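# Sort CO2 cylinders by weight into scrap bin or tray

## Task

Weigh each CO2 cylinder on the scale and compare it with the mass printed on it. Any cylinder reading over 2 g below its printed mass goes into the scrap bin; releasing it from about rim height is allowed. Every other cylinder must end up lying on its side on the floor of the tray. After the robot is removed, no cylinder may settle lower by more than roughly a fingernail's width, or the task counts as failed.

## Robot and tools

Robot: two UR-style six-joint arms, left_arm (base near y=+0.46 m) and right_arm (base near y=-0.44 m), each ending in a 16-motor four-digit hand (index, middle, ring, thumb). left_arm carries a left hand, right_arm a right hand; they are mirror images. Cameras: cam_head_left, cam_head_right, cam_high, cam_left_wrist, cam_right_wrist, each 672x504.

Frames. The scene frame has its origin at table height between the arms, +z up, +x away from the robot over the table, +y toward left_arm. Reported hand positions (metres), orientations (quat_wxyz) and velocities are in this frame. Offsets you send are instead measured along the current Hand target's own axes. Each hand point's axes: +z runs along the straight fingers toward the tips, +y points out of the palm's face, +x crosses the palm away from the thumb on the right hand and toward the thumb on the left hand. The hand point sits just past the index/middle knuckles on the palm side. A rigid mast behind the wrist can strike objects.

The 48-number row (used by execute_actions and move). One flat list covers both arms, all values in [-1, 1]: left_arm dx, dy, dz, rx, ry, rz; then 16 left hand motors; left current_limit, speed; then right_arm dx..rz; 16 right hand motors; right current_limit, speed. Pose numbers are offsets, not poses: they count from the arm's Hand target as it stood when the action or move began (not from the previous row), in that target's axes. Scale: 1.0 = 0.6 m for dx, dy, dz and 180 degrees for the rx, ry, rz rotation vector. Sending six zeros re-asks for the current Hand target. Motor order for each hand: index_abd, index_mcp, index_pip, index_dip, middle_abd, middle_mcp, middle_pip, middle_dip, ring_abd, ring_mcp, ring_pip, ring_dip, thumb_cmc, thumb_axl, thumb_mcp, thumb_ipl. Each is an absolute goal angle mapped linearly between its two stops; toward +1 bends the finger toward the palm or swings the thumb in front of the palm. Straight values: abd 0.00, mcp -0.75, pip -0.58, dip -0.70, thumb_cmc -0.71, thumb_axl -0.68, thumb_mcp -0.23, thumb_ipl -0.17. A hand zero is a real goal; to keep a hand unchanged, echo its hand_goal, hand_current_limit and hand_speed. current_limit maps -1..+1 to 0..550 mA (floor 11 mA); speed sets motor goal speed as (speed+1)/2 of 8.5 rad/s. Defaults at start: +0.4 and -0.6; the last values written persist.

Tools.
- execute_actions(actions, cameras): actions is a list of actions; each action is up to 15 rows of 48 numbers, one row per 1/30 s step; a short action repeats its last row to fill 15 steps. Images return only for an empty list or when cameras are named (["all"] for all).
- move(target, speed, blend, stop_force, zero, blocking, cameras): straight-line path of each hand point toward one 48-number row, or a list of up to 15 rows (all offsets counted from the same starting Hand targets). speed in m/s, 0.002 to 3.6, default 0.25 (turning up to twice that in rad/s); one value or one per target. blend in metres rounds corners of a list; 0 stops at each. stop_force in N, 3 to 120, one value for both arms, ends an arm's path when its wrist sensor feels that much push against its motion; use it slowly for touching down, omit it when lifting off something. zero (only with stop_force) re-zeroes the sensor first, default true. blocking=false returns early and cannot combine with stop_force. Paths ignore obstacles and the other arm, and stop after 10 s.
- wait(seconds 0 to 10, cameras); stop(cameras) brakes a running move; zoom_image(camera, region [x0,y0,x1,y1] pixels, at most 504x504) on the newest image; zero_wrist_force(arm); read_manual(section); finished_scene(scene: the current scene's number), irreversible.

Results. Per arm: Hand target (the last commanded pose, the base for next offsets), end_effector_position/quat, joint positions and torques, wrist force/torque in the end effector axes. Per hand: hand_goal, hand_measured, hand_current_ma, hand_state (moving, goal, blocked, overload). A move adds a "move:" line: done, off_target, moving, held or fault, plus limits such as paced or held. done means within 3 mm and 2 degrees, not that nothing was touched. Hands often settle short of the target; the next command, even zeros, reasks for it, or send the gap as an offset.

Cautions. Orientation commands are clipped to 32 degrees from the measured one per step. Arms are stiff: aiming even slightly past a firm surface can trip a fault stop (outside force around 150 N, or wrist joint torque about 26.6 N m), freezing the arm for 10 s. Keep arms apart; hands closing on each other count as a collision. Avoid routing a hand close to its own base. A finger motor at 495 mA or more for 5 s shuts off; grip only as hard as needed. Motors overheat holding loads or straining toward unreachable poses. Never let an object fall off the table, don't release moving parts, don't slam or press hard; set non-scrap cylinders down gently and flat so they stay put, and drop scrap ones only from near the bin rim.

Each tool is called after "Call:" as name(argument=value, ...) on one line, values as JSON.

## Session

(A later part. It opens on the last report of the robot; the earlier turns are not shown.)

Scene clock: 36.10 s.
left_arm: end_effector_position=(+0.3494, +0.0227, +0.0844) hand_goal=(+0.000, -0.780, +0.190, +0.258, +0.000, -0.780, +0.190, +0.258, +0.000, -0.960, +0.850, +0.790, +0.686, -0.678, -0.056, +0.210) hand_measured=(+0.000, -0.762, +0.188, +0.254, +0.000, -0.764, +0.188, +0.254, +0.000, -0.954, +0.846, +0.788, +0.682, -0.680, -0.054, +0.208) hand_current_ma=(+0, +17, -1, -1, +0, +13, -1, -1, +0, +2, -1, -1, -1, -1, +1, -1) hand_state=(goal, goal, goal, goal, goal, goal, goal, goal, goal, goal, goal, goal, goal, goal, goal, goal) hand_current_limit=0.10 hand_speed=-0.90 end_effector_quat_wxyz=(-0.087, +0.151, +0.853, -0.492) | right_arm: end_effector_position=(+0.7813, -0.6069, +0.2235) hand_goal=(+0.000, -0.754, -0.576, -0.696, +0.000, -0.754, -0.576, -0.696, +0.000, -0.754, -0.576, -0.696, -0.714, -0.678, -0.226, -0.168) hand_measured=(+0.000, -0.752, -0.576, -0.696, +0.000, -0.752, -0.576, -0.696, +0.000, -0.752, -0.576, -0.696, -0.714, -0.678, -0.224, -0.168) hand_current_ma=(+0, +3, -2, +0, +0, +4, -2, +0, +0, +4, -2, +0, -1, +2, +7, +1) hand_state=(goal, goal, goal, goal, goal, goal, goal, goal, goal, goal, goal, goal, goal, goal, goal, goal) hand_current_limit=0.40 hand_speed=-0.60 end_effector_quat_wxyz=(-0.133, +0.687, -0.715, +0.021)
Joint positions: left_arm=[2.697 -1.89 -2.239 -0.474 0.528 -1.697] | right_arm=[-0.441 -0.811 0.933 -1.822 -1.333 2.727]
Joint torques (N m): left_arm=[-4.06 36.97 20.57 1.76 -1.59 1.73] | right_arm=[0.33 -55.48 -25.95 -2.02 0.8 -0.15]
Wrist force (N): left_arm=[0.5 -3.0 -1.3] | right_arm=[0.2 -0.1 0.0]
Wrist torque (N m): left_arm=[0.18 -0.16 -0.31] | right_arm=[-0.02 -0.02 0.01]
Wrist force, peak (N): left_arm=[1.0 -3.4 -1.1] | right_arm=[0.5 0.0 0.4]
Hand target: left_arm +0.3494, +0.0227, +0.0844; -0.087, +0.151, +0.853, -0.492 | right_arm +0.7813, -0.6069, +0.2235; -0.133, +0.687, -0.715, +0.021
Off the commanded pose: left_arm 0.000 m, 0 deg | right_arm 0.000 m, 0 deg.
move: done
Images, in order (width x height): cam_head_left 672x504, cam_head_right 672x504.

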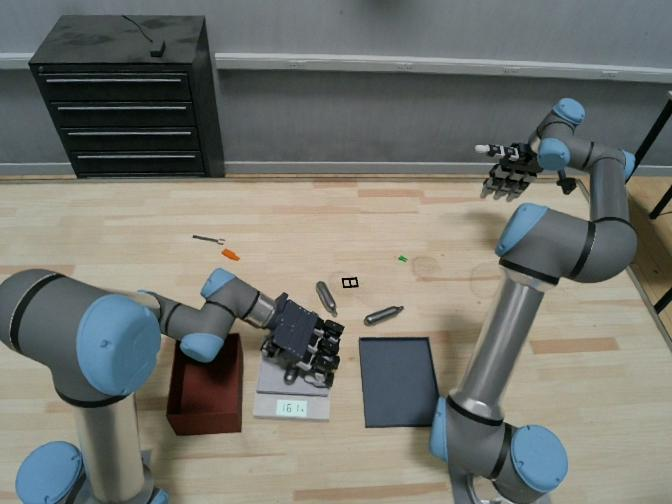

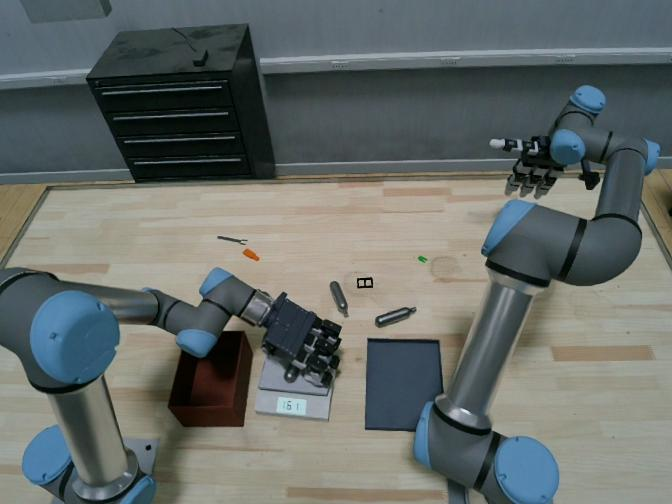

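Call:
move(target=[0,-0.0433,-0.025,0,0,0,0,-0.89,0.19,0.259,0,-0.89,0.19,0.259,0,-0.959,0.85,0.79,0.6857,-0.678,-0.2,0.21,0.1,-0.8,0,0,0,0,0,0,0,-0.754,-0.576,-0.696,0,-0.754,-0.576,-0.696,0,-0.754,-0.576,-0.696,-0.714,-0.678,-0.226,-0.168,0.4,-0.6], speed=0.08, cameras=["cam_head_left","cam_head_right"])

Call:
zoom_image(camera="cam_head_left", region=[250, 330, 340, 425])

Call:
zoom_image(camera="cam_head_right", region=[265, 385, 325, 425])

Scene clock: 37.50 s.
left_arm: end_effector_position=(+0.3494, +0.0226, +0.1144) hand_goal=(+0.000, -0.890, +0.190, +0.258, +0.000, -0.890, +0.190, +0.258, +0.000, -0.960, +0.850, +0.790, +0.686, -0.678, -0.200, +0.210) hand_measured=(+0.000, -0.870, +0.188, +0.254, +0.000, -0.874, +0.188, +0.254, +0.000, -0.954, +0.846, +0.788, +0.682, -0.680, -0.196, +0.208) hand_current_ma=(+0, +19, +0, -1, +0, +14, -1, -1, +0, +2, -1, -1, -1, -1, +3, -1) hand_state=(goal, goal, goal, goal, goal, goal, goal, goal, goal, goal, goal, goal, goal, goal, goal, goal) hand_current_limit=0.10 hand_speed=-0.80 end_effector_quat_wxyz=(-0.087, +0.151, +0.853, -0.492) | right_arm: end_effector_position=(+0.7813, -0.6069, +0.2235) hand_goal=(+0.000, -0.754, -0.576, -0.696, +0.000, -0.754, -0.576, -0.696, +0.000, -0.754, -0.576, -0.696, -0.714, -0.678, -0.226, -0.168) hand_measured=(+0.000, -0.752, -0.576, -0.696, +0.000, -0.752, -0.576, -0.696, +0.000, -0.752, -0.576, -0.696, -0.714, -0.678, -0.224, -0.168) hand_current_ma=(+0, +3, -2, +0, +0, +4, -2, +0, +0, +4, -2, +0, -1, +2, +7, +1) hand_state=(goal, goal, goal, goal, goal, goal, goal, goal, goal, goal, goal, goal, goal, goal, goal, goal) hand_current_limit=0.40 hand_speed=-0.60 end_effector_quat_wxyz=(-0.133, +0.687, -0.715, +0.021)
Joint positions: left_arm=[2.697 -1.818 -2.218 -0.566 0.528 -1.697] | right_arm=[-0.441 -0.811 0.933 -1.822 -1.333 2.727]
Joint torques (N m): left_arm=[7.1 34.45 23.33 0.94 -2.35 3.13] | right_arm=[0.27 -55.08 -25.97 -2.1 0.9 -0.12]
Wrist force (N): left_arm=[1.0 -3.1 -1.1] | right_arm=[0.3 0.0 -0.1]
Wrist torque (N m): left_arm=[0.15 -0.22 -0.38] | right_arm=[0.00 -0.04 0.02]
Wrist force, peak (N): left_arm=[0.4 -3.5 -1.2] | right_arm=[0.3 -0.2 -0.3]
Hand target: left_arm +0.3494, +0.0227, +0.1144; -0.087, +0.151, +0.853, -0.492 | right_arm +0.7813, -0.6069, +0.2235; -0.133, +0.687, -0.715, +0.021
Off the commanded pose: left_arm 0.000 m, 0 deg | right_arm 0.000 m, 0 deg.
move: done
Images, in order (width x height): cam_head_left 672x504, cam_head_right 672x504.

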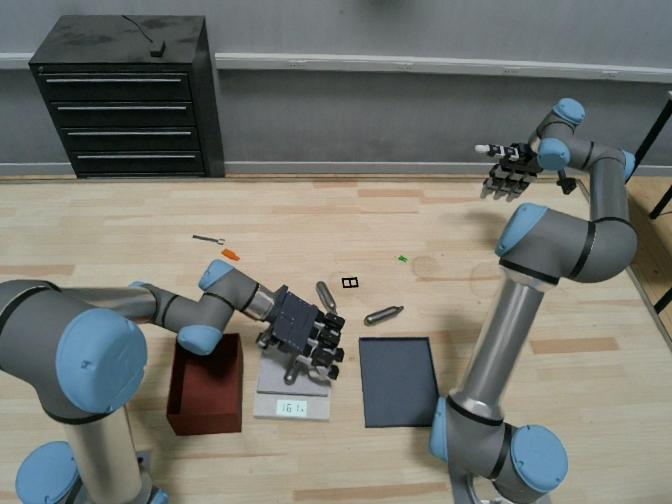

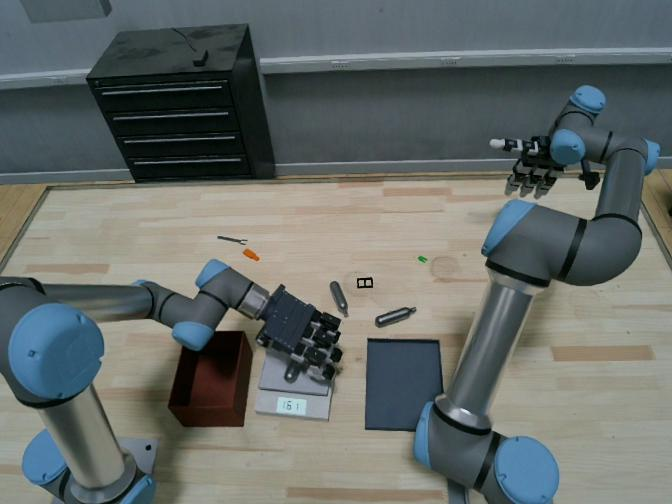

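Scaled by 5.305 from the camera's 672x504 image, which has a finer 960x720 frame.

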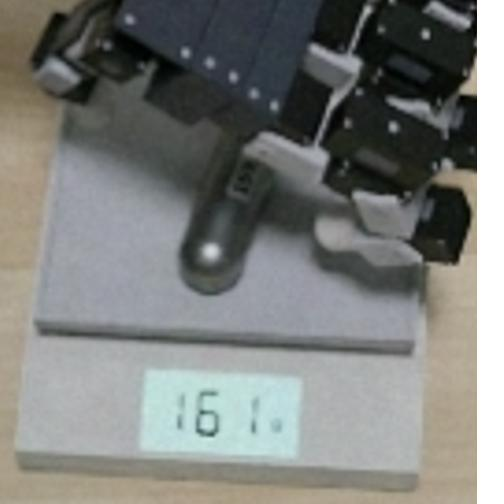

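Scaled by 8.400 from the camera's 672x504 image, which has a finer 960x720 frame.

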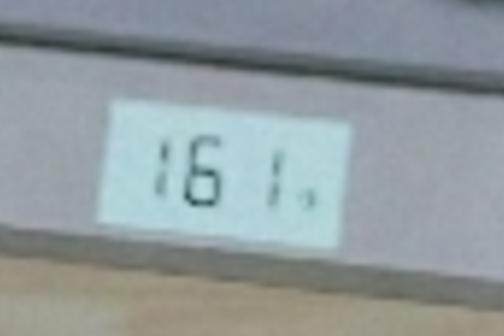

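Call:
move(target=[0,-0.101,-0.0583,0,0,0,0,-0.89,0.19,0.259,0,-0.89,0.19,0.259,0,-0.959,0.85,0.79,0.6857,-0.678,-0.2,0.21,0.1,-0.8,0,0,0,0,0,0,0,-0.754,-0.576,-0.696,0,-0.754,-0.576,-0.696,0,-0.754,-0.576,-0.696,-0.714,-0.678,-0.226,-0.168,0.4,-0.6], speed=0.2)

Call:
move(target=[-0.1102,-0.074,-0.0907,0,0,0.5,0,-0.89,0.19,0.259,0,-0.89,0.19,0.259,0,-0.959,0.85,0.79,-0.6,-0.678,-0.2,0.21,0.1,-0.4,0,0,0,0,0,0,0,-0.754,-0.576,-0.696,0,-0.754,-0.576,-0.696,0,-0.754,-0.576,-0.696,-0.714,-0.678,-0.226,-0.168,0.4,-0.6], speed=0.5, cameras=["cam_left_wrist","cam_head_left"])

Scene clock: 39.93 s.
left_arm: end_effector_position=(+0.3493, +0.0226, +0.1844) hand_goal=(+0.000, -0.890, +0.190, +0.258, +0.000, -0.890, +0.190, +0.258, +0.000, -0.960, +0.850, +0.790, +0.686, -0.678, -0.200, +0.210) hand_measured=(+0.000, -0.870, +0.188, +0.254, +0.000, -0.874, +0.188, +0.254, +0.000, -0.954, +0.846, +0.788, +0.682, -0.680, -0.196, +0.208) hand_current_ma=(+0, +18, +0, -1, +0, +14, +0, -1, +0, +2, -1, -1, -1, -1, +2, -1) hand_state=(goal, goal, goal, goal, goal, goal, goal, goal, goal, goal, goal, goal, goal, goal, goal, goal) hand_current_limit=0.10 hand_speed=-0.80 end_effector_quat_wxyz=(-0.087, +0.151, +0.853, -0.492) | right_arm: end_effector_position=(+0.7813, -0.6069, +0.2235) hand_goal=(+0.000, -0.754, -0.576, -0.696, +0.000, -0.754, -0.576, -0.696, +0.000, -0.754, -0.576, -0.696, -0.714, -0.678, -0.226, -0.168) hand_measured=(+0.000, -0.752, -0.576, -0.696, +0.000, -0.752, -0.576, -0.696, +0.000, -0.752, -0.576, -0.696, -0.714, -0.678, -0.224, -0.168) hand_current_ma=(+0, +3, -2, +0, +0, +4, -2, +0, +0, +4, -2, +0, -1, +2, +7, +1) hand_state=(goal, goal, goal, goal, goal, goal, goal, goal, goal, goal, goal, goal, goal, goal, goal, goal) hand_current_limit=0.40 hand_speed=-0.60 end_effector_quat_wxyz=(-0.133, +0.687, -0.715, +0.021)
Joint positions: left_arm=[2.696 -1.675 -2.146 -0.781 0.528 -1.697] | right_arm=[-0.441 -0.811 0.933 -1.822 -1.333 2.727]
Joint torques (N m): left_arm=[6.4 32.24 26.82 1.09 -2.88 3.26] | right_arm=[-0.06 -54.97 -26.25 -1.98 0.93 -0.23]
Wrist force (N): left_arm=[0.9 -3.0 -0.7] | right_arm=[0.4 -0.1 0.2]
Wrist torque (N m): left_arm=[0.13 -0.20 -0.39] | right_arm=[-0.03 -0.05 0.03]
Wrist force, peak (N): left_arm=[0.7 -3.9 -1.6] | right_arm=[0.5 0.3 0.1]
Hand target: left_arm +0.3493, +0.0226, +0.1844; -0.087, +0.151, +0.853, -0.492 | right_arm +0.7813, -0.6069, +0.2235; -0.133, +0.687, -0.715, +0.021
Off the commanded pose: left_arm 0.000 m, 0 deg | right_arm 0.000 m, 0 deg.
move: done

Scene clock: 42.63 s.
left_arm: end_effector_position=(+0.4199, +0.0233, +0.2502) hand_goal=(+0.000, -0.890, +0.190, +0.258, +0.000, -0.890, +0.190, +0.258, +0.000, -0.960, +0.850, +0.790, -0.600, -0.678, -0.200, +0.210) hand_measured=(+0.000, -0.886, +0.188, +0.254, +0.000, -0.886, +0.188, +0.254, +0.000, -0.956, +0.846, +0.788, -0.598, -0.680, -0.196, +0.208) hand_current_ma=(+0, +1, +0, -1, +0, +1, +0, -1, +0, +1, -1, -1, +0, +0, +2, -1) hand_state=(goal, goal, goal, goal, goal, goal, goal, goal, goal, goal, goal, goal, goal, goal, goal, goal) hand_current_limit=0.10 hand_speed=-0.40 end_effector_quat_wxyz=(+0.287, +0.710, +0.496, -0.409) end_effector_velocity=(+0.000, +0.000, +0.000) end_effector_angular_velocity=(-0.001, -0.002, -0.002) | right_arm: end_effector_position=(+0.7813, -0.6069, +0.2235) hand_goal=(+0.000, -0.754, -0.576, -0.696, +0.000, -0.754, -0.576, -0.696, +0.000, -0.754, -0.576, -0.696, -0.714, -0.678, -0.226, -0.168) hand_measured=(+0.000, -0.752, -0.576, -0.696, +0.000, -0.752, -0.576, -0.696, +0.000, -0.752, -0.576, -0.696, -0.714, -0.678, -0.224, -0.168) hand_current_ma=(+0, +3, -2, +0, +0, +4, -2, +0, +0, +4, -2, +0, -1, +2, +7, +1) hand_state=(goal, goal, goal, goal, goal, goal, goal, goal, goal, goal, goal, goal, goal, goal, goal, goal) hand_current_limit=0.40 hand_speed=-0.60 end_effector_quat_wxyz=(-0.133, +0.687, -0.715, +0.021)
Joint positions: left_arm=[2.831 -1.477 -2.236 -1.119 0.529 0.14] | right_arm=[-0.441 -0.811 0.933 -1.822 -1.333 2.727]
Joint velocities: left_arm=[0 0 0.001 -0.003 0 0.005] | right_arm=[within noise]
Joint torques (N m): left_arm=[6.58 10.18 25.68 0.59 -0.35 3.51] | right_arm=[0.1 -55.26 -26.06 -2.04 0.95 -0.15]
Wrist force (N): left_arm=[-0.9 -2.7 -0.3] | right_arm=[0.1 -0.2 0.0]
Wrist torque (N m): left_arm=[-0.15 -0.20 -0.35] | right_arm=[-0.03 -0.01 -0.01]
Wrist force, peak (N): left_arm=[0.4 -3.9 -0.9] | right_arm=[0.6 0.0 0.1]
Hand target: left_arm +0.4199, +0.0233, +0.2502; +0.287, +0.710, +0.496, -0.409 | right_arm +0.7813, -0.6069, +0.2235; -0.133, +0.687, -0.715, +0.021
Off the commanded pose: left_arm 0.000 m, 0 deg | right_arm 0.000 m, 0 deg.
move: done
camera_calibration:
cam_left_wrist: T_world_to_cam=[[-0.750832, -0.179865, 0.635532, 0.137227], [-0.24245, 0.970091, -0.0118853, 0.0374321], [-0.614386, -0.163009, -0.771983, 0.581686], [0, 0, 0, 1]] pos_world=[0.46949, 0.0831897, 0.362284]
Images, in order (width x height): cam_head_left 672x504, cam_left_wrist 672x504.

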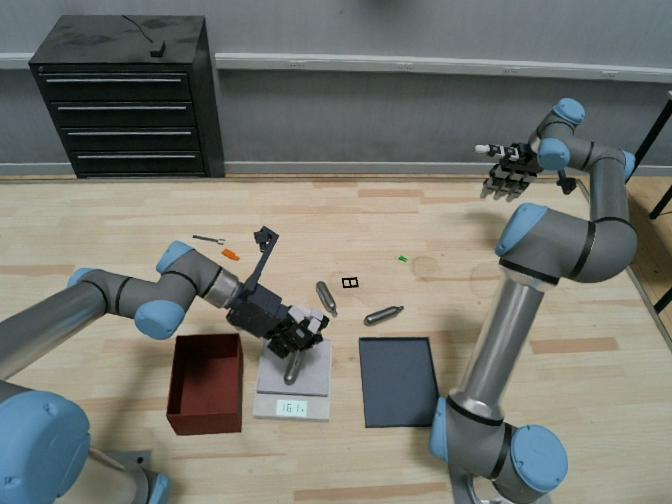

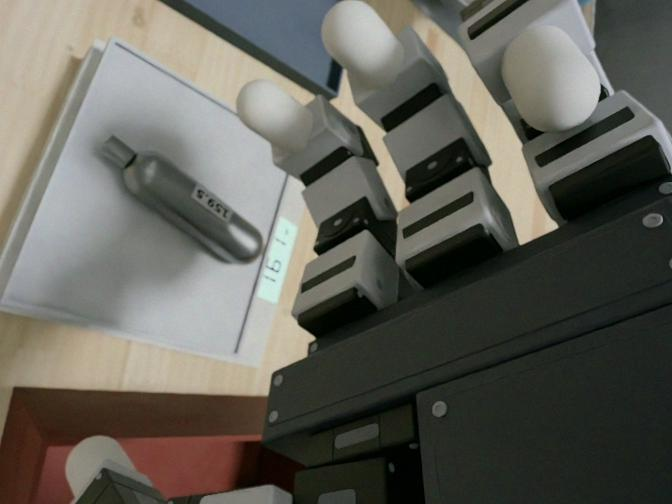

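Call:
zoom_image(camera="cam_left_wrist", region=[170, 165, 270, 245])

Call:
zoom_image(camera="cam_left_wrist", region=[250, 210, 310, 300])

Scaled by 5.040 from the camera's 672x504 image, which has a finer 960x720 frame.

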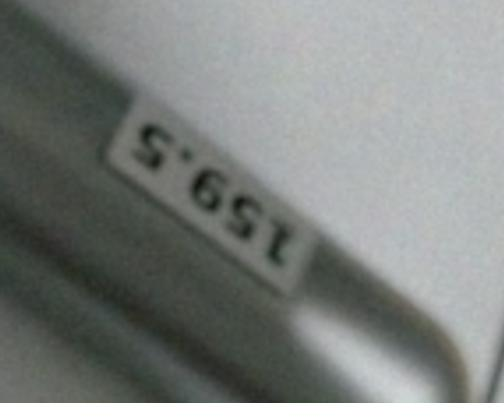

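Scaled by 5.600 from the camera's 672x504 image, which has a finer 960x720 frame.

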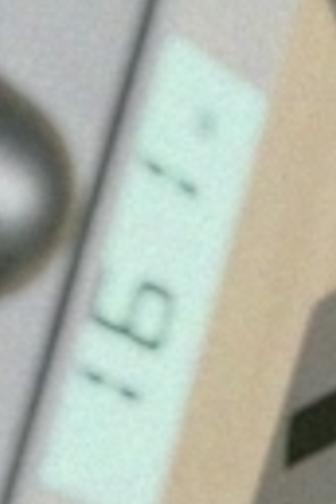

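Call:
move(target=[0.1096,-0.1101,0.1108,0,0,-0.5,0,-0.93,0.19,0.259,0,-0.93,0.19,0.259,0,-0.959,0.85,0.79,0.6857,-0.678,-0.1,0.21,0.1,-0.4,0,0,0,0,0,0,0,-0.754,-0.576,-0.696,0,-0.754,-0.576,-0.696,0,-0.754,-0.576,-0.696,-0.714,-0.678,-0.226,-0.168,0.4,-0.6], speed=0.5)

Call:
move(target=[0,0.1104,0.0638,0,0,0,0,-0.93,0.19,0.259,0,-0.93,0.19,0.259,0,-0.959,0.85,0.79,0.6857,-0.678,-0.1,0.21,0.1,-0.8,0,0,0,0,0,0,0,-0.754,-0.576,-0.696,0,-0.754,-0.576,-0.696,0,-0.754,-0.576,-0.696,-0.714,-0.678,-0.226,-0.168,0.4,-0.6], speed=0.08, stop_force=4)

Call:
move(target=[0,0,0,0,0,0,0,-0.46,0.19,0.259,0,-0.46,0.19,0.259,0,-0.959,0.85,0.79,0.6857,-0.678,0.25,0.21,0.05,-0.8,0,0,0,0,0,0,0,-0.754,-0.576,-0.696,0,-0.754,-0.576,-0.696,0,-0.754,-0.576,-0.696,-0.714,-0.678,-0.226,-0.168,0.4,-0.6], speed=0.08)

Call:
move(target=[0,-0.1155,-0.0667,0,0,0,0,-0.46,0.19,0.259,0,-0.46,0.19,0.259,0,-0.959,0.85,0.79,0.6857,-0.678,0.25,0.21,0.1,-0.8,0,0,0,0,0,0,0,-0.754,-0.576,-0.696,0,-0.754,-0.576,-0.696,0,-0.754,-0.576,-0.696,-0.714,-0.678,-0.226,-0.168,0.4,-0.6], speed=0.1, cameras=["cam_head_left"])

Scene clock: 48.47 s.
left_arm: end_effector_position=(+0.3495, +0.0228, +0.1599) hand_goal=(+0.000, -0.930, +0.190, +0.258, +0.000, -0.930, +0.190, +0.258, +0.000, -0.960, +0.850, +0.790, +0.686, -0.678, -0.100, +0.210) hand_measured=(+0.000, -0.924, +0.188, +0.254, +0.000, -0.924, +0.188, +0.254, +0.000, -0.956, +0.846, +0.788, +0.682, -0.680, -0.100, +0.208) hand_current_ma=(+0, +3, +0, -1, +0, +2, +0, -1, +0, +2, -1, -1, -1, +0, +0, -1) hand_state=(goal, goal, goal, goal, goal, goal, goal, goal, goal, goal, goal, goal, goal, goal, goal, goal) hand_current_limit=0.10 hand_speed=-0.40 end_effector_quat_wxyz=(-0.087, +0.151, +0.853, -0.492) | right_arm: end_effector_position=(+0.7813, -0.6069, +0.2235) hand_goal=(+0.000, -0.754, -0.576, -0.696, +0.000, -0.754, -0.576, -0.696, +0.000, -0.754, -0.576, -0.696, -0.714, -0.678, -0.226, -0.168) hand_measured=(+0.000, -0.752, -0.576, -0.696, +0.000, -0.752, -0.576, -0.696, +0.000, -0.752, -0.576, -0.696, -0.714, -0.678, -0.224, -0.168) hand_current_ma=(+0, +3, -2, +0, +0, +4, -2, +0, +0, +4, -2, +0, -1, +2, +7, +1) hand_state=(goal, goal, goal, goal, goal, goal, goal, goal, goal, goal, goal, goal, goal, goal, goal, goal) hand_current_limit=0.40 hand_speed=-0.60 end_effector_quat_wxyz=(-0.133, +0.687, -0.715, +0.021)
Joint positions: left_arm=[2.697 -1.721 -2.175 -0.708 0.528 -1.696] | right_arm=[-0.441 -0.811 0.933 -1.822 -1.333 2.727]
Joint torques (N m): left_arm=[-7.33 18.9 8.69 4.9 -0.43 -3.16] | right_arm=[-0.17 -54.8 -27.05 -2.03 1.04 -0.16]
Wrist force (N): left_arm=[0.7 -3.0 -1.1] | right_arm=[0.2 0.3 -0.2]
Wrist torque (N m): left_arm=[0.16 -0.18 -0.26] | right_arm=[0.05 -0.02 0.02]
Wrist force, peak (N): left_arm=[0.5 -3.5 -0.9] | right_arm=[0.6 -0.2 0.4]
Hand target: left_arm +0.3495, +0.0228, +0.1599; -0.087, +0.151, +0.853, -0.492 | right_arm +0.7813, -0.6069, +0.2235; -0.133, +0.687, -0.715, +0.021
Off the commanded pose: left_arm 0.000 m, 0 deg | right_arm 0.000 m, 0 deg.
move: done

Scene clock: 50.63 s.
left_arm: end_effector_position=(+0.3496, +0.0228, +0.0834) hand_goal=(+0.000, -0.930, +0.190, +0.258, +0.000, -0.930, +0.190, +0.258, +0.000, -0.960, +0.850, +0.790, +0.686, -0.678, -0.100, +0.210) hand_measured=(+0.000, -0.924, +0.188, +0.254, +0.000, -0.924, +0.188, +0.254, +0.000, -0.956, +0.846, +0.788, +0.682, -0.680, -0.100, +0.208) hand_current_ma=(+0, +3, +0, -1, +0, +2, +0, -1, +0, +2, -1, -1, -1, +0, +0, -1) hand_state=(goal, goal, goal, goal, goal, goal, goal, goal, goal, goal, goal, goal, goal, goal, goal, goal) hand_current_limit=0.10 hand_speed=-0.80 end_effector_quat_wxyz=(-0.087, +0.151, +0.853, -0.492) | right_arm: end_effector_position=(+0.7813, -0.6069, +0.2235) hand_goal=(+0.000, -0.754, -0.576, -0.696, +0.000, -0.754, -0.576, -0.696, +0.000, -0.754, -0.576, -0.696, -0.714, -0.678, -0.226, -0.168) hand_measured=(+0.000, -0.752, -0.576, -0.696, +0.000, -0.752, -0.576, -0.696, +0.000, -0.752, -0.576, -0.696, -0.714, -0.678, -0.224, -0.168) hand_current_ma=(+0, +3, -2, +0, +0, +4, -2, +0, +0, +4, -2, +0, -1, +2, +7, +1) hand_state=(goal, goal, goal, goal, goal, goal, goal, goal, goal, goal, goal, goal, goal, goal, goal, goal) hand_current_limit=0.40 hand_speed=-0.60 end_effector_quat_wxyz=(-0.133, +0.687, -0.715, +0.021)
Joint positions: left_arm=[2.697 -1.892 -2.239 -0.472 0.528 -1.696] | right_arm=[-0.441 -0.811 0.933 -1.822 -1.333 2.727]
Joint torques (N m): left_arm=[-7.26 22.84 5.33 4.82 -0.29 -2.93] | right_arm=[0.32 -54.84 -27.36 -1.86 1.11 -0.24]
Wrist force (N): left_arm=[1.0 -2.9 -0.8] | right_arm=[0.1 0.0 0.2]
Wrist torque (N m): left_arm=[0.15 -0.21 -0.24] | right_arm=[-0.01 -0.01 0.01]
Wrist force, peak (N): left_arm=[0.5 -3.6 -1.5] | right_arm=[0.6 0.3 0.1]
Hand target: left_arm +0.3496, +0.0228, +0.0834; -0.087, +0.151, +0.853, -0.492 | right_arm +0.7813, -0.6069, +0.2235; -0.133, +0.687, -0.715, +0.021
Off the commanded pose: left_arm 0.000 m, 0 deg | right_arm 0.000 m, 0 deg.
move: done

Scene clock: 51.50 s.
left_arm: end_effector_position=(+0.3496, +0.0228, +0.0834) hand_goal=(+0.000, -0.460, +0.190, +0.258, +0.000, -0.460, +0.190, +0.258, +0.000, -0.960, +0.850, +0.790, +0.686, -0.678, +0.250, +0.210) hand_measured=(+0.000, -0.604, +0.172, +0.260, +0.000, -0.598, +0.170, +0.262, +0.000, -0.956, +0.846, +0.788, +0.684, -0.680, +0.148, +0.194) hand_current_ma=(+0, -289, -15, +0, +0, -289, -17, +2, +0, +2, -1, -1, -1, +0, -289, -18) hand_state=(goal, blocked, goal, goal, goal, blocked, blocked, goal, goal, goal, goal, goal, goal, goal, blocked, goal) hand_current_limit=0.05 hand_speed=-0.80 end_effector_quat_wxyz=(-0.087, +0.151, +0.853, -0.492) | right_arm: end_effector_position=(+0.7813, -0.6069, +0.2235) hand_goal=(+0.000, -0.754, -0.576, -0.696, +0.000, -0.754, -0.576, -0.696, +0.000, -0.754, -0.576, -0.696, -0.714, -0.678, -0.226, -0.168) hand_measured=(+0.000, -0.752, -0.576, -0.696, +0.000, -0.752, -0.576, -0.696, +0.000, -0.752, -0.576, -0.696, -0.714, -0.678, -0.224, -0.168) hand_current_ma=(+0, +3, -2, +0, +0, +4, -2, +0, +0, +4, -2, +0, -1, +2, +7, +1) hand_state=(goal, goal, goal, goal, goal, goal, goal, goal, goal, goal, goal, goal, goal, goal, goal, goal) hand_current_limit=0.40 hand_speed=-0.60 end_effector_quat_wxyz=(-0.133, +0.687, -0.715, +0.021)
Joint positions: left_arm=[2.697 -1.892 -2.239 -0.471 0.528 -1.696] | right_arm=[-0.441 -0.811 0.933 -1.822 -1.333 2.727]
Joint torques (N m): left_arm=[-4.82 24.15 5.97 3.81 -0.69 -2.58] | right_arm=[0.36 -54.81 -27.16 -1.9 1.02 -0.13]
Wrist force (N): left_arm=[0.6 -11.2 -0.7] | right_arm=[0.1 -0.1 0.2]
Wrist torque (N m): left_arm=[0.01 -0.17 -0.21] | right_arm=[-0.03 -0.01 0.01]
Wrist force, peak (N): left_arm=[1.0 -11.3 -0.5] | right_arm=[0.5 0.0 -0.3]
Hand target: left_arm +0.3496, +0.0228, +0.0834; -0.087, +0.151, +0.853, -0.492 | right_arm +0.7813, -0.6069, +0.2235; -0.133, +0.687, -0.715, +0.021
Off the commanded pose: left_arm 0.000 m, 0 deg | right_arm 0.000 m, 0 deg.
move: done

Scene clock: 53.00 s.
left_arm: end_effector_position=(+0.3495, +0.0228, +0.1633) hand_goal=(+0.000, -0.460, +0.190, +0.258, +0.000, -0.460, +0.190, +0.258, +0.000, -0.960, +0.850, +0.790, +0.686, -0.678, +0.250, +0.210) hand_measured=(+0.000, -0.576, +0.152, +0.242, +0.000, -0.552, +0.152, +0.244, +0.000, -0.956, +0.846, +0.788, +0.676, -0.688, +0.148, +0.172) hand_current_ma=(+0, -302, -50, -11, +0, -224, -49, -9, +0, +2, -1, -1, -6, -7, -303, -78) hand_state=(goal, blocked, blocked, goal, goal, blocked, blocked, goal, goal, goal, goal, goal, goal, goal, blocked, blocked) hand_current_limit=0.10 hand_speed=-0.80 end_effector_quat_wxyz=(-0.087, +0.151, +0.853, -0.492) | right_arm: end_effector_position=(+0.7813, -0.6069, +0.2235) hand_goal=(+0.000, -0.754, -0.576, -0.696, +0.000, -0.754, -0.576, -0.696, +0.000, -0.754, -0.576, -0.696, -0.714, -0.678, -0.226, -0.168) hand_measured=(+0.000, -0.752, -0.576, -0.696, +0.000, -0.752, -0.576, -0.696, +0.000, -0.752, -0.576, -0.696, -0.714, -0.678, -0.224, -0.168) hand_current_ma=(+0, +3, -2, +0, +0, +4, -2, +0, +0, +4, -2, +0, -1, +2, +7, +1) hand_state=(goal, goal, goal, goal, goal, goal, goal, goal, goal, goal, goal, goal, goal, goal, goal, goal) hand_current_limit=0.40 hand_speed=-0.60 end_effector_quat_wxyz=(-0.133, +0.687, -0.715, +0.021)
Joint positions: left_arm=[2.697 -1.714 -2.171 -0.718 0.528 -1.696] | right_arm=[-0.441 -0.811 0.933 -1.822 -1.333 2.727]
Joint torques (N m): left_arm=[6.28 32.98 25.65 1.07 -3.11 3.02] | right_arm=[-0.74 -54.92 -26.87 -1.96 1.07 -0.34]
Wrist force (N): left_arm=[0.9 -1.1 -0.3] | right_arm=[0.4 0.0 -0.2]
Wrist torque (N m): left_arm=[0.25 -0.21 -0.39] | right_arm=[0.02 -0.05 0.04]
Wrist force, peak (N): left_arm=[0.5 -11.5 -0.9] | right_arm=[0.5 0.1 0.1]
Hand target: left_arm +0.3495, +0.0228, +0.1634; -0.087, +0.151, +0.853, -0.492 | right_arm +0.7813, -0.6069, +0.2235; -0.133, +0.687, -0.715, +0.021
Off the commanded pose: left_arm 0.000 m, 0 deg | right_arm 0.000 m, 0 deg.
move: done
Images, in order (width x height): cam_head_left 672x504.

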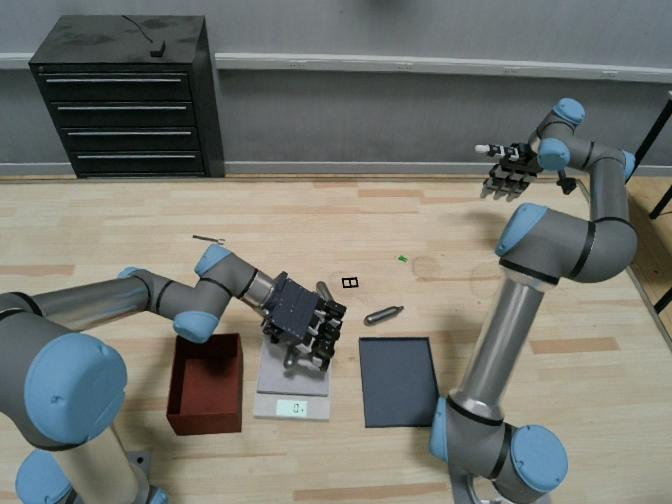

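Call:
move(target=[0.0145,-0.2234,0.3908,0,0.1924,0.1111,0,-0.46,0.19,0.259,0,-0.46,0.19,0.259,0,-0.959,0.85,0.79,0.6857,-0.678,0.25,0.21,0.1,-0.8,0,0,0,0,0,0,0,-0.754,-0.576,-0.696,0,-0.754,-0.576,-0.696,0,-0.754,-0.576,-0.696,-0.714,-0.678,-0.226,-0.168,0.4,-0.6], speed=0.3, cameras=["cam_head_left","cam_head_right"])

Scene clock: 56.90 s.
left_arm: end_effector_position=(+0.2736, -0.1516, +0.1626) hand_goal=(+0.000, -0.460, +0.190, +0.258, +0.000, -0.460, +0.190, +0.258, +0.000, -0.960, +0.850, +0.790, +0.686, -0.678, +0.250, +0.210) hand_measured=(+0.000, -0.572, +0.148, +0.242, +0.000, -0.550, +0.150, +0.244, +0.000, -0.954, +0.846, +0.788, +0.676, -0.688, +0.148, +0.172) hand_current_ma=(+0, -303, -56, -12, +0, -212, -54, -10, +0, +2, -1, -1, -6, -7, -303, -81) hand_state=(goal, blocked, blocked, goal, goal, blocked, blocked, goal, goal, goal, goal, goal, goal, goal, blocked, blocked) hand_current_limit=0.10 hand_speed=-0.80 end_effector_quat_wxyz=(-0.197, +0.353, +0.792, -0.458) end_effector_velocity=(+0.000, +0.001, -0.001) end_effector_angular_velocity=(+0.002, +0.001, +0.002) | right_arm: end_effector_position=(+0.7813, -0.6069, +0.2235) hand_goal=(+0.000, -0.754, -0.576, -0.696, +0.000, -0.754, -0.576, -0.696, +0.000, -0.754, -0.576, -0.696, -0.714, -0.678, -0.226, -0.168) hand_measured=(+0.000, -0.752, -0.576, -0.696, +0.000, -0.752, -0.576, -0.696, +0.000, -0.752, -0.576, -0.696, -0.714, -0.678, -0.224, -0.168) hand_current_ma=(+0, +3, -2, +0, +0, +4, -2, +0, +0, +4, -2, +0, -1, +2, +7, +1) hand_state=(goal, goal, goal, goal, goal, goal, goal, goal, goal, goal, goal, goal, goal, goal, goal, goal) hand_current_limit=0.40 hand_speed=-0.60 end_effector_quat_wxyz=(-0.133, +0.687, -0.715, +0.021)
Joint positions: left_arm=[2.323 -2.009 -1.705 -1.064 0.527 -1.482] | right_arm=[-0.441 -0.811 0.933 -1.822 -1.333 2.727]
Joint velocities: left_arm=[0.001 0.002 -0.005 0.003 0 -0.002] | right_arm=[within noise]
Joint torques (N m): left_arm=[7.93 49.2 9.93 4.88 -3.08 -3.44] | right_arm=[-0.35 -54.81 -28.14 -1.85 1.1 -0.31]
Wrist force (N): left_arm=[1.2 -1.0 -0.4] | right_arm=[0.2 -0.1 0.0]
Wrist torque (N m): left_arm=[0.27 -0.25 -0.21] | right_arm=[-0.02 -0.02 0.02]
Wrist force, peak (N): left_arm=[-2.1 -7.0 -3.5] | right_arm=[0.6 0.5 0.3]
Hand target: left_arm +0.2736, -0.1515, +0.1626; -0.197, +0.353, +0.792, -0.458 (not the last commanded pose) | right_arm +0.7813, -0.6069, +0.2235; -0.133, +0.687, -0.715, +0.021
Off the commanded pose: left_arm 0.080 m, 12 deg | right_arm 0.000 m, 0 deg.
move: held (left_arm; a check stopped the path); limits=held
pose unreachable (left arm): on one or more control steps of this call, first in action 0 (counted from 0), this arm could not follow its commanded pose, so it was not sent that pose on those steps. It may still have moved: this result reports where it is.
cause: moving toward the commanded pose would bring a part of the arm too close to another arm (a part of this arm just beyond joint 6 (wrist 3) and a part of the right arm just beyond its joint 2 (shoulder lift), where that arm would come to rest).
Images, in order (width x height): cam_head_left 672x504, cam_head_right 672x504.

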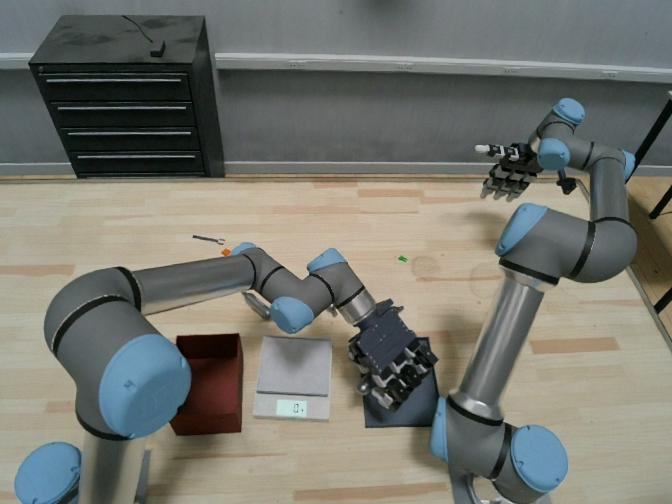

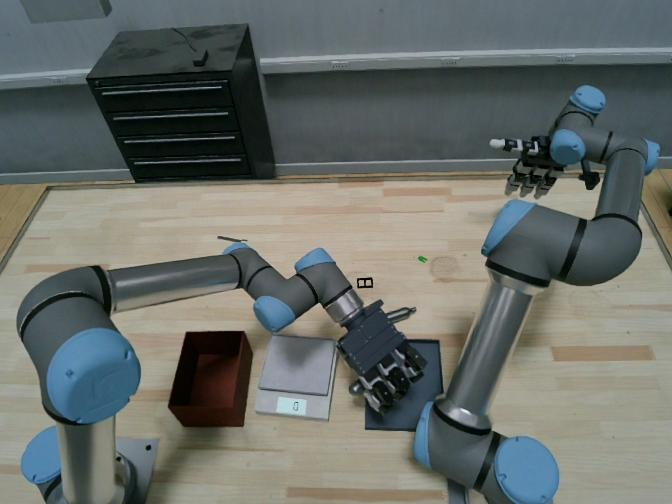

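Call:
wait(seconds=0.1, cameras=["cam_high","cam_right_wrist"])

Scene clock: 58.40 s.
left_arm: end_effector_position=(+0.2736, -0.1515, +0.1626) hand_goal=(+0.000, -0.460, +0.190, +0.258, +0.000, -0.460, +0.190, +0.258, +0.000, -0.960, +0.850, +0.790, +0.686, -0.678, +0.250, +0.210) hand_measured=(+0.000, -0.572, +0.148, +0.242, +0.000, -0.550, +0.150, +0.244, +0.000, -0.954, +0.846, +0.788, +0.676, -0.688, +0.148, +0.172) hand_current_ma=(+0, -302, -56, -12, +0, -212, -54, -10, +0, +2, -1, -1, -6, -7, -303, -81) hand_state=(goal, blocked, blocked, goal, goal, blocked, blocked, goal, goal, goal, goal, goal, goal, goal, blocked, blocked) hand_current_limit=0.10 hand_speed=-0.80 end_effector_quat_wxyz=(-0.197, +0.353, +0.792, -0.458) | right_arm: end_effector_position=(+0.7813, -0.6069, +0.2235) hand_goal=(+0.000, -0.754, -0.576, -0.696, +0.000, -0.754, -0.576, -0.696, +0.000, -0.754, -0.576, -0.696, -0.714, -0.678, -0.226, -0.168) hand_measured=(+0.000, -0.752, -0.576, -0.696, +0.000, -0.752, -0.576, -0.696, +0.000, -0.752, -0.576, -0.696, -0.714, -0.678, -0.224, -0.168) hand_current_ma=(+0, +3, -2, +0, +0, +4, -2, +0, +0, +4, -2, +0, -1, +2, +7, +1) hand_state=(goal, goal, goal, goal, goal, goal, goal, goal, goal, goal, goal, goal, goal, goal, goal, goal) hand_current_limit=0.40 hand_speed=-0.60 end_effector_quat_wxyz=(-0.133, +0.687, -0.715, +0.021)
Joint positions: left_arm=[2.323 -2.009 -1.706 -1.064 0.527 -1.482] | right_arm=[-0.441 -0.811 0.933 -1.822 -1.333 2.727]
Joint torques (N m): left_arm=[6.59 50.67 12.41 4.83 -3.19 -3.07] | right_arm=[-0.24 -54.74 -28.63 -1.89 1.11 -0.29]
Wrist force (N): left_arm=[1.2 -0.8 -0.5] | right_arm=[0.1 0.2 -0.2]
Wrist torque (N m): left_arm=[0.31 -0.26 -0.22] | right_arm=[0.04 -0.01 0.01]
Wrist force, peak (N): left_arm=[1.2 -1.6 -0.2] | right_arm=[0.6 -0.3 0.4]
Hand target: left_arm +0.2736, -0.1515, +0.1626; -0.197, +0.353, +0.792, -0.458 (not the last commanded pose) | right_arm +0.7813, -0.6069, +0.2235; -0.133, +0.687, -0.715, +0.021
Off the commanded pose: left_arm 0.080 m, 12 deg | right_arm 0.000 m, 0 deg.
wait: 0.10 s; at rest from the start
camera_calibration:
cam_right_wrist: T_world_to_cam=[[-0.571247, 0.820395, 0.0250971, 0.97321], [0.424229, 0.268941, 0.864697, -0.404112], [0.702643, 0.504602, -0.501667, -0.00530954], [0, 0, 0, 1]] pos_world=[0.731109, -0.687055, 0.322346]
Images, in order (width x height): cam_high 672x504, cam_right_wrist 672x504.

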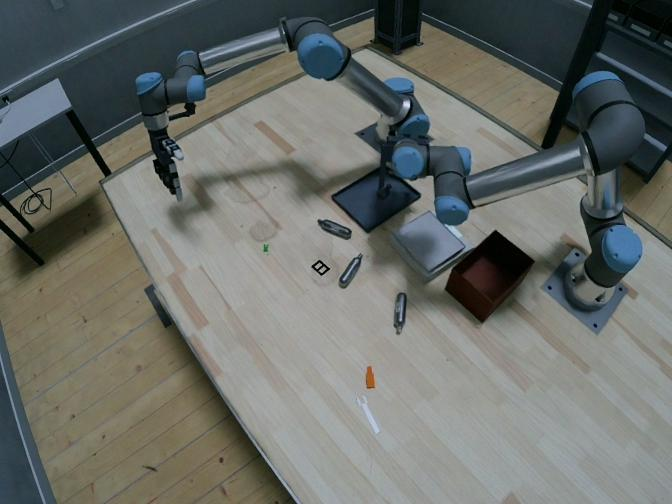

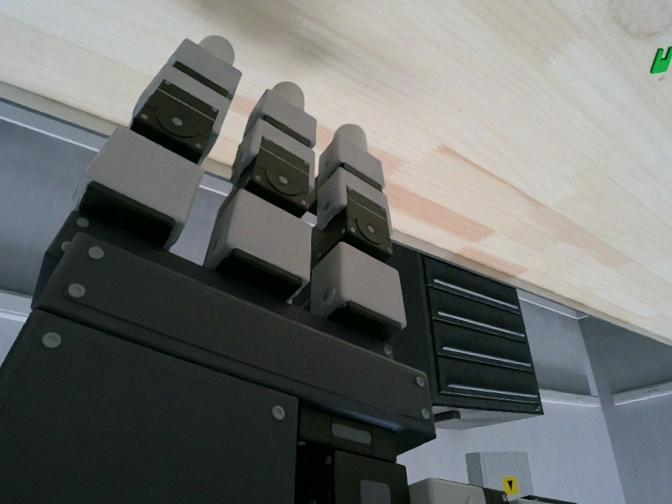

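Call:
move(target=[0,0,0,0,0,0,0,-0.46,0.19,0.259,0,-0.46,0.19,0.259,0,-0.959,0.85,0.79,0.6857,-0.678,0.25,0.21,0.1,-0.8,0.563,0.87,-0.419,0.0537,0.071,0.322,0,-0.754,-0.576,-0.696,0,-0.754,-0.576,-0.696,0,-0.754,-0.576,-0.696,-0.714,-0.678,-0.226,-0.168,0.4,-0.6], speed=0.5)

Scene clock: 61.63 s.
left_arm: end_effector_position=(+0.2736, -0.1515, +0.1626) hand_goal=(+0.000, -0.460, +0.190, +0.258, +0.000, -0.460, +0.190, +0.258, +0.000, -0.960, +0.850, +0.790, +0.686, -0.678, +0.250, +0.210) hand_measured=(+0.000, -0.572, +0.148, +0.242, +0.000, -0.550, +0.150, +0.244, +0.000, -0.954, +0.846, +0.788, +0.676, -0.688, +0.148, +0.172) hand_current_ma=(+0, -302, -56, -12, +0, -212, -54, -10, +0, +2, -1, -1, -6, -7, -303, -81) hand_state=(goal, blocked, blocked, goal, goal, blocked, blocked, goal, goal, goal, goal, goal, goal, goal, blocked, blocked) hand_current_limit=0.10 hand_speed=-0.80 end_effector_quat_wxyz=(-0.197, +0.353, +0.792, -0.458) | right_arm: end_effector_position=(+0.2098, -0.9490, +0.3004) hand_goal=(+0.000, -0.754, -0.576, -0.696, +0.000, -0.754, -0.576, -0.696, +0.000, -0.754, -0.576, -0.696, -0.714, -0.678, -0.226, -0.168) hand_measured=(+0.000, -0.752, -0.576, -0.696, +0.000, -0.752, -0.576, -0.696, +0.000, -0.752, -0.576, -0.696, -0.714, -0.678, -0.224, -0.168) hand_current_ma=(+0, +4, -2, +0, +0, +4, -2, +0, +0, +4, -2, +0, -1, +2, +8, +1) hand_state=(goal, goal, goal, goal, goal, goal, goal, goal, goal, goal, goal, goal, goal, goal, goal, goal) hand_current_limit=0.40 hand_speed=-0.60 end_effector_quat_wxyz=(+0.104, -0.236, +0.962, -0.084)
Joint positions: left_arm=[2.323 -2.009 -1.706 -1.064 0.527 -1.482] | right_arm=[-1.574 -1.368 1.565 -1.877 -1.324 2.642]
Joint torques (N m): left_arm=[6.27 49.9 11.95 4.74 -3.02 -2.96] | right_arm=[-12.17 -22 -31.11 -0.71 2.17 -2.5]
Wrist force (N): left_arm=[0.6 -1.5 -0.5] | right_arm=[0.3 -0.2 -0.1]
Wrist torque (N m): left_arm=[0.20 -0.19 -0.25] | right_arm=[-0.03 -0.03 0.15]
Wrist force, peak (N): left_arm=[1.6 -1.3 -0.3] | right_arm=[2.3 0.3 -0.5]
Hand target: left_arm +0.2736, -0.1515, +0.1626; -0.197, +0.353, +0.792, -0.458 | right_arm +0.2097, -0.9491, +0.3004; +0.104, -0.236, +0.962, -0.084
Off the commanded pose: left_arm 0.000 m, 0 deg | right_arm 0.000 m, 0 deg.
move: done

Call:
move(target=[[-0.0695,-0.055,0.104,0,0.0611,0.0353,0,-0.46,0.19,0.259,0,-0.46,0.19,0.259,0,-0.959,0.85,0.79,0.6857,-0.678,0.25,0.21,0.1,-0.8,0,0,0,0,0,0,0,-0.754,-0.576,-0.696,0,-0.754,-0.576,-0.696,0,-0.754,-0.576,-0.696,-0.714,-0.678,-0.226,-0.168,0.4,-0.6],[-0.0695,0.1038,0.1957,0,0.0611,0.0353,0,-0.46,0.19,0.259,0,-0.46,0.19,0.259,0,-0.959,0.85,0.79,0.6857,-0.678,0.25,0.21,0.1,-0.8,0,0,0,0,0,0,0,-0.754,-0.576,-0.696,0,-0.754,-0.576,-0.696,0,-0.754,-0.576,-0.696,-0.714,-0.678,-0.226,-0.168,0.4,-0.6]], speed=0.2, blend=[0.01,0], cameras=["cam_head_left","cam_head_right","cam_high"])

Scene clock: 64.00 s.
left_arm: end_effector_position=(+0.2505, -0.2305, +0.0504) hand_goal=(+0.000, -0.460, +0.190, +0.258, +0.000, -0.460, +0.190, +0.258, +0.000, -0.960, +0.850, +0.790, +0.686, -0.678, +0.250, +0.210) hand_measured=(+0.000, -0.572, +0.148, +0.242, +0.000, -0.550, +0.150, +0.244, +0.000, -0.954, +0.846, +0.788, +0.676, -0.688, +0.148, +0.172) hand_current_ma=(+0, -302, -56, -12, +0, -212, -54, -10, +0, +2, -1, -1, -6, -7, -303, -81) hand_state=(goal, blocked, blocked, goal, goal, blocked, blocked, goal, goal, goal, goal, goal, goal, goal, blocked, blocked) hand_current_limit=0.10 hand_speed=-0.80 end_effector_quat_wxyz=(-0.246, +0.438, +0.748, -0.433) | right_arm: end_effector_position=(+0.2097, -0.9491, +0.3004) hand_goal=(+0.000, -0.754, -0.576, -0.696, +0.000, -0.754, -0.576, -0.696, +0.000, -0.754, -0.576, -0.696, -0.714, -0.678, -0.226, -0.168) hand_measured=(+0.000, -0.752, -0.576, -0.696, +0.000, -0.752, -0.576, -0.696, +0.000, -0.752, -0.576, -0.696, -0.714, -0.678, -0.224, -0.168) hand_current_ma=(+0, +4, -2, +0, +0, +4, -2, +0, +0, +4, -2, +0, -1, +2, +8, +1) hand_state=(goal, goal, goal, goal, goal, goal, goal, goal, goal, goal, goal, goal, goal, goal, goal, goal) hand_current_limit=0.40 hand_speed=-0.60 end_effector_quat_wxyz=(+0.104, -0.236, +0.962, -0.084)
Joint positions: left_arm=[2.205 -2.324 -1.453 -1.173 0.545 -1.283] | right_arm=[-1.574 -1.367 1.564 -1.877 -1.324 2.642]
Joint torques (N m): left_arm=[-7.51 46.73 27.78 4.19 -3.04 -2.83] | right_arm=[-11.36 -22.16 -32.92 -0.7 2.11 -2.49]
Wrist force (N): left_arm=[0.9 -1.3 -0.1] | right_arm=[0.0 0.2 0.0]
Wrist torque (N m): left_arm=[0.22 -0.19 -0.23] | right_arm=[0.02 0.01 0.13]
Wrist force, peak (N): left_arm=[0.3 -3.0 -0.1] | right_arm=[0.5 0.4 -0.2]
Hand target: left_arm +0.2506, -0.2306, +0.0503; -0.246, +0.438, +0.748, -0.433 | right_arm +0.2097, -0.9491, +0.3004; +0.104, -0.236, +0.962, -0.084
Off the commanded pose: left_arm 0.000 m, 0 deg | right_arm 0.000 m, 0 deg.
move: done
Images, in order (width x height): cam_head_left 672x504, cam_head_right 672x504, cam_high 672x504.

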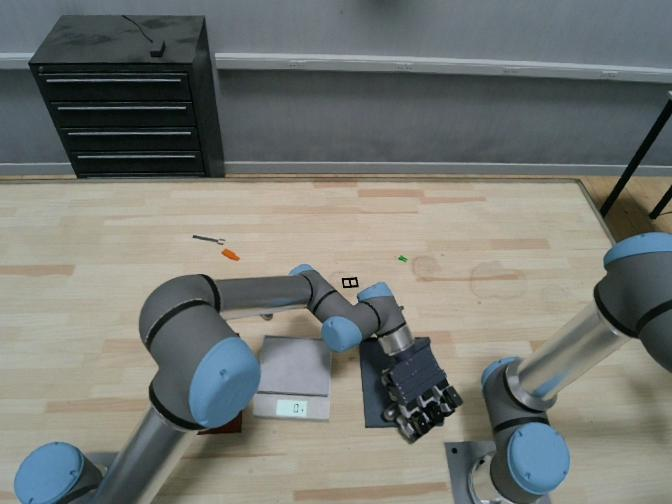

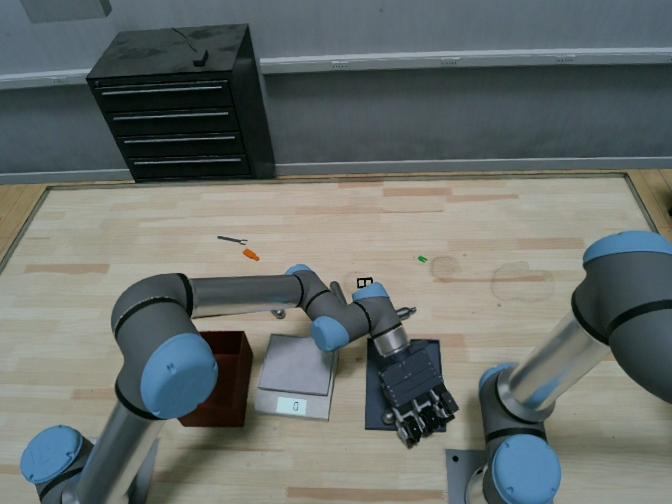

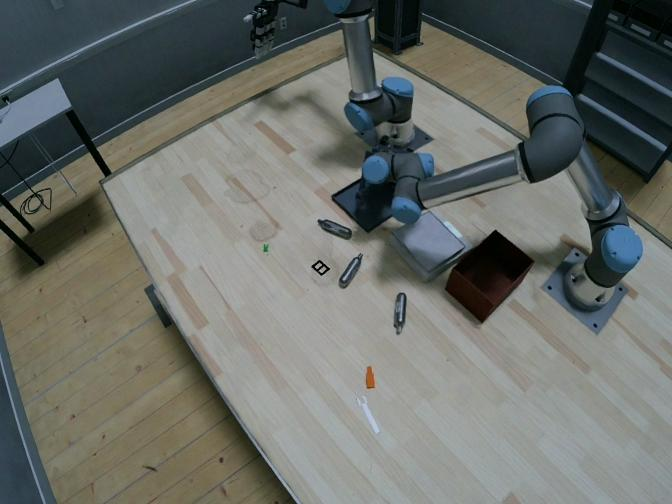

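Call:
zoom_image(camera="cam_head_left", region=[340, 320, 480, 450])

Call:
zoom_image(camera="cam_high", region=[310, 130, 470, 260])

Scaled by 3.600 from the camera's 672x504 image, which has a finer 960x720 frame.

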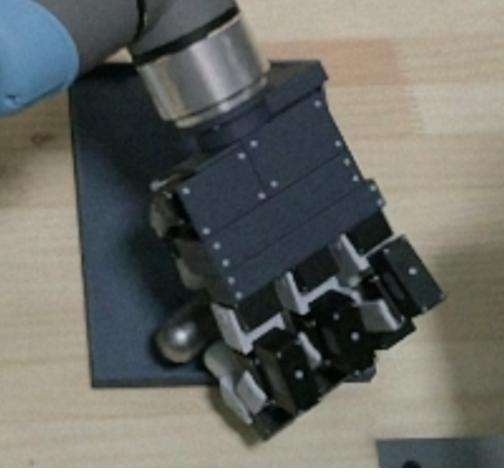

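Scaled by 3.150 from the camera's 672x504 image, which has a finer 960x720 frame.

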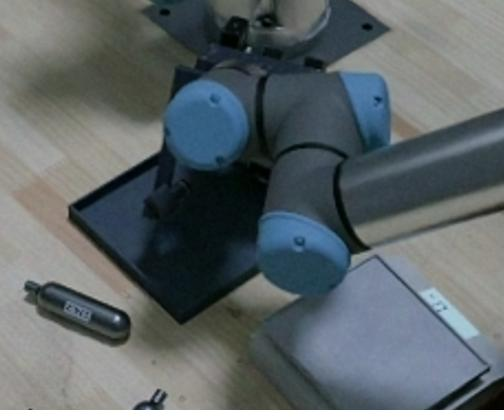

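Call:
move(target=[0,0.0352,0.0203,0,0,0,0,-0.46,0.19,0.259,0,-0.46,0.19,0.259,0,-0.959,0.85,0.79,0.6857,-0.678,0.25,0.21,0.1,-0.8,0,0,0,0,0,0,0,-0.754,-0.576,-0.696,0,-0.754,-0.576,-0.696,0,-0.754,-0.576,-0.696,-0.714,-0.678,-0.226,-0.168,0.4,-0.6], speed=0.025, stop_force=3)

Scene clock: 66.07 s.
left_arm: end_effector_position=(+0.2506, -0.2306, +0.0421) hand_goal=(+0.000, -0.460, +0.190, +0.258, +0.000, -0.460, +0.190, +0.258, +0.000, -0.960, +0.850, +0.790, +0.686, -0.678, +0.250, +0.210) hand_measured=(+0.002, -0.570, +0.150, +0.246, +0.000, -0.546, +0.150, +0.244, +0.000, -0.954, +0.846, +0.788, +0.676, -0.688, +0.144, +0.170) hand_current_ma=(+0, -298, -52, -8, +0, -202, -54, -10, +0, +2, -1, -1, -6, -7, -303, -82) hand_state=(goal, blocked, blocked, goal, goal, blocked, blocked, goal, goal, goal, goal, goal, goal, goal, blocked, blocked) hand_current_limit=0.10 hand_speed=-0.80 end_effector_quat_wxyz=(-0.247, +0.438, +0.748, -0.433) | right_arm: end_effector_position=(+0.2097, -0.9491, +0.3004) hand_goal=(+0.000, -0.754, -0.576, -0.696, +0.000, -0.754, -0.576, -0.696, +0.000, -0.754, -0.576, -0.696, -0.714, -0.678, -0.226, -0.168) hand_measured=(+0.000, -0.752, -0.576, -0.696, +0.000, -0.752, -0.576, -0.696, +0.000, -0.752, -0.576, -0.696, -0.714, -0.678, -0.224, -0.168) hand_current_ma=(+0, +4, -2, +0, +0, +4, -2, +0, +0, +4, -2, +0, -1, +2, +8, +1) hand_state=(goal, goal, goal, goal, goal, goal, goal, goal, goal, goal, goal, goal, goal, goal, goal, goal) hand_current_limit=0.40 hand_speed=-0.60 end_effector_quat_wxyz=(+0.104, -0.236, +0.962, -0.084)
Joint positions: left_arm=[2.204 -2.336 -1.456 -1.157 0.545 -1.283] | right_arm=[-1.574 -1.367 1.564 -1.877 -1.324 2.642]
Joint torques (N m): left_arm=[0.24 60.98 26.51 0.49 -0.48 -2.54] | right_arm=[-11.41 -21.83 -32.75 -0.53 2.11 -2.49]
Wrist force (N): left_arm=[0.8 -1.4 -0.3] | right_arm=[0.2 -0.1 -0.2]
Wrist torque (N m): left_arm=[0.22 -0.21 -0.23] | right_arm=[-0.01 -0.02 0.15]
Wrist force, peak (N): left_arm=[0.3 -6.2 -2.4] | right_arm=[0.3 0.4 -0.5]
Hand target: left_arm +0.2506, -0.2306, +0.0421; -0.247, +0.438, +0.748, -0.433 (not the last commanded pose) | right_arm +0.2097, -0.9491, +0.3004; +0.104, -0.236, +0.962, -0.084
Off the commanded pose: left_arm 0.016 m, 0 deg | right_arm 0.000 m, 0 deg.
move: contact (left_arm)

Call:
move(target=[[0,-0.026,-0.015,0,0,0,0,-0.46,0.19,0.259,0,-0.46,0.19,0.259,0,-0.959,0.85,0.79,0.6857,-0.678,0.25,0.21,0.1,-0.8,0,0,0,0,0,0,0,-0.754,-0.576,-0.696,0,-0.754,-0.576,-0.696,0,-0.754,-0.576,-0.696,-0.714,-0.678,-0.226,-0.168,0.4,-0.6],[-0.0304,0.0147,-0.0855,0,0.1443,0.0833,0,-0.46,0.19,0.259,0,-0.46,0.19,0.259,0,-0.959,0.85,0.79,0.6857,-0.678,0.25,0.21,0.1,-0.8,0,0,0,0,0,0,0,-0.754,-0.576,-0.696,0,-0.754,-0.576,-0.696,0,-0.754,-0.576,-0.696,-0.714,-0.678,-0.226,-0.168,0.4,-0.6]], speed=0.2, blend=[0.01,0], cameras=["cam_head_left","cam_head_right","cam_high"])

Scene clock: 71.30 s.
left_arm: end_effector_position=(+0.3019, -0.2222, +0.0605) hand_goal=(+0.000, -0.460, +0.190, +0.258, +0.000, -0.460, +0.190, +0.258, +0.000, -0.960, +0.850, +0.790, +0.686, -0.678, +0.250, +0.210) hand_measured=(+0.002, -0.570, +0.150, +0.244, +0.000, -0.546, +0.150, +0.244, +0.000, -0.954, +0.846, +0.788, +0.676, -0.688, +0.144, +0.170) hand_current_ma=(+0, -297, -52, -11, +0, -202, -54, -10, +0, +2, -1, -1, -6, -7, -303, -82) hand_state=(goal, blocked, blocked, goal, goal, blocked, blocked, goal, goal, goal, goal, goal, goal, goal, blocked, blocked) hand_current_limit=0.10 hand_speed=-0.80 end_effector_quat_wxyz=(-0.350, +0.617, +0.611, -0.352) | right_arm: end_effector_position=(+0.2097, -0.9491, +0.3004) hand_goal=(+0.000, -0.754, -0.576, -0.696, +0.000, -0.754, -0.576, -0.696, +0.000, -0.754, -0.576, -0.696, -0.714, -0.678, -0.226, -0.168) hand_measured=(+0.000, -0.752, -0.576, -0.696, +0.000, -0.752, -0.576, -0.696, +0.000, -0.752, -0.576, -0.696, -0.714, -0.678, -0.224, -0.168) hand_current_ma=(+0, +4, -2, +0, +0, +4, -2, +0, +0, +4, -2, +0, -1, +2, +8, +1) hand_state=(goal, goal, goal, goal, goal, goal, goal, goal, goal, goal, goal, goal, goal, goal, goal, goal) hand_current_limit=0.40 hand_speed=-0.60 end_effector_quat_wxyz=(+0.104, -0.236, +0.962, -0.084)
Joint positions: left_arm=[2.208 -2.54 -0.868 -2.115 0.83 -0.562] | right_arm=[-1.574 -1.367 1.564 -1.877 -1.324 2.642]
Joint torques (N m): left_arm=[-7.15 56.61 27.73 -1.55 0.16 2.97] | right_arm=[-11.06 -21.95 -32.81 -0.6 2.08 -2.34]
Wrist force (N): left_arm=[0.9 -1.5 -0.1] | right_arm=[0.3 -0.1 0.1]
Wrist torque (N m): left_arm=[0.20 -0.19 -0.38] | right_arm=[-0.02 -0.04 0.16]
Wrist force, peak (N): left_arm=[0.7 -2.3 -0.6] | right_arm=[0.5 -0.3 -0.1]
Hand target: left_arm +0.3019, -0.2222, +0.0605; -0.350, +0.617, +0.611, -0.352 | right_arm +0.2097, -0.9491, +0.3004; +0.104, -0.236, +0.962, -0.084
Off the commanded pose: left_arm 0.000 m, 0 deg | right_arm 0.000 m, 0 deg.
move: done; blend cut to 0.009 m at target 1
Images, in order (width x height): cam_head_left 672x504, cam_head_right 672x504, cam_high 672x504.

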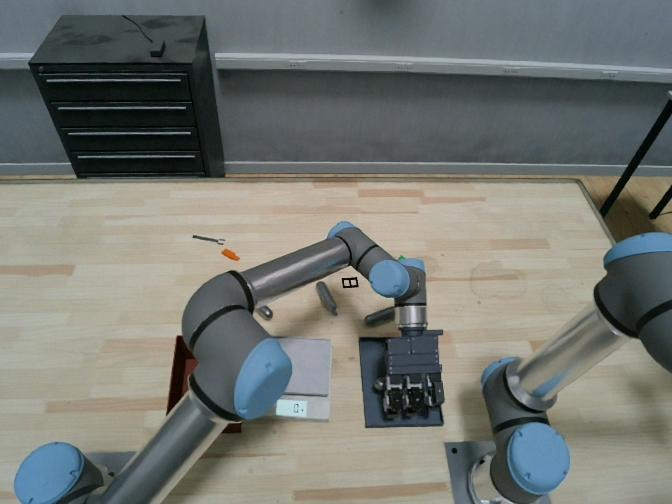

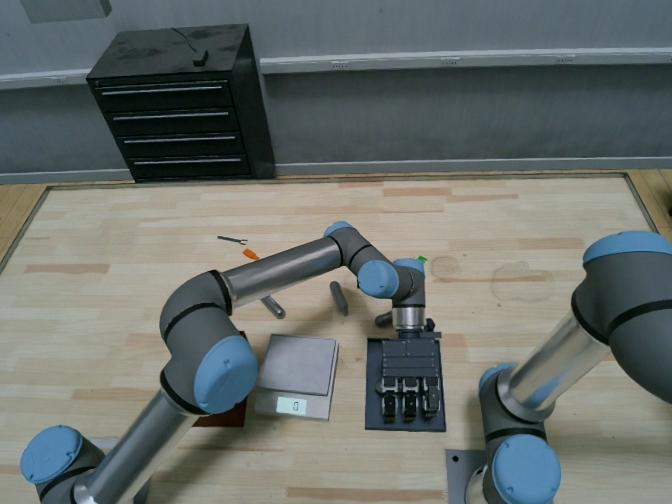

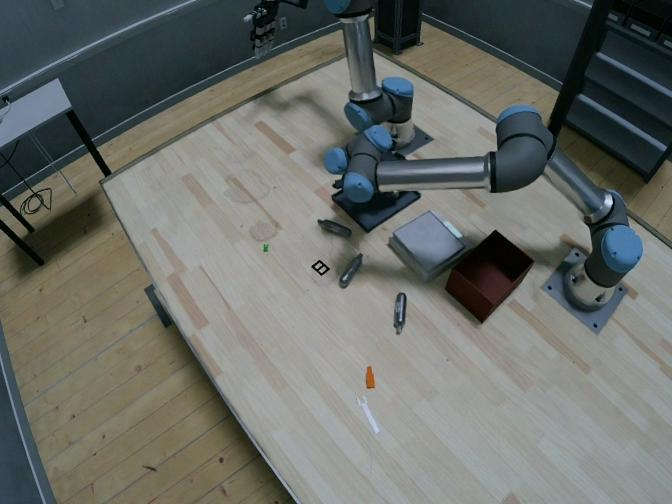

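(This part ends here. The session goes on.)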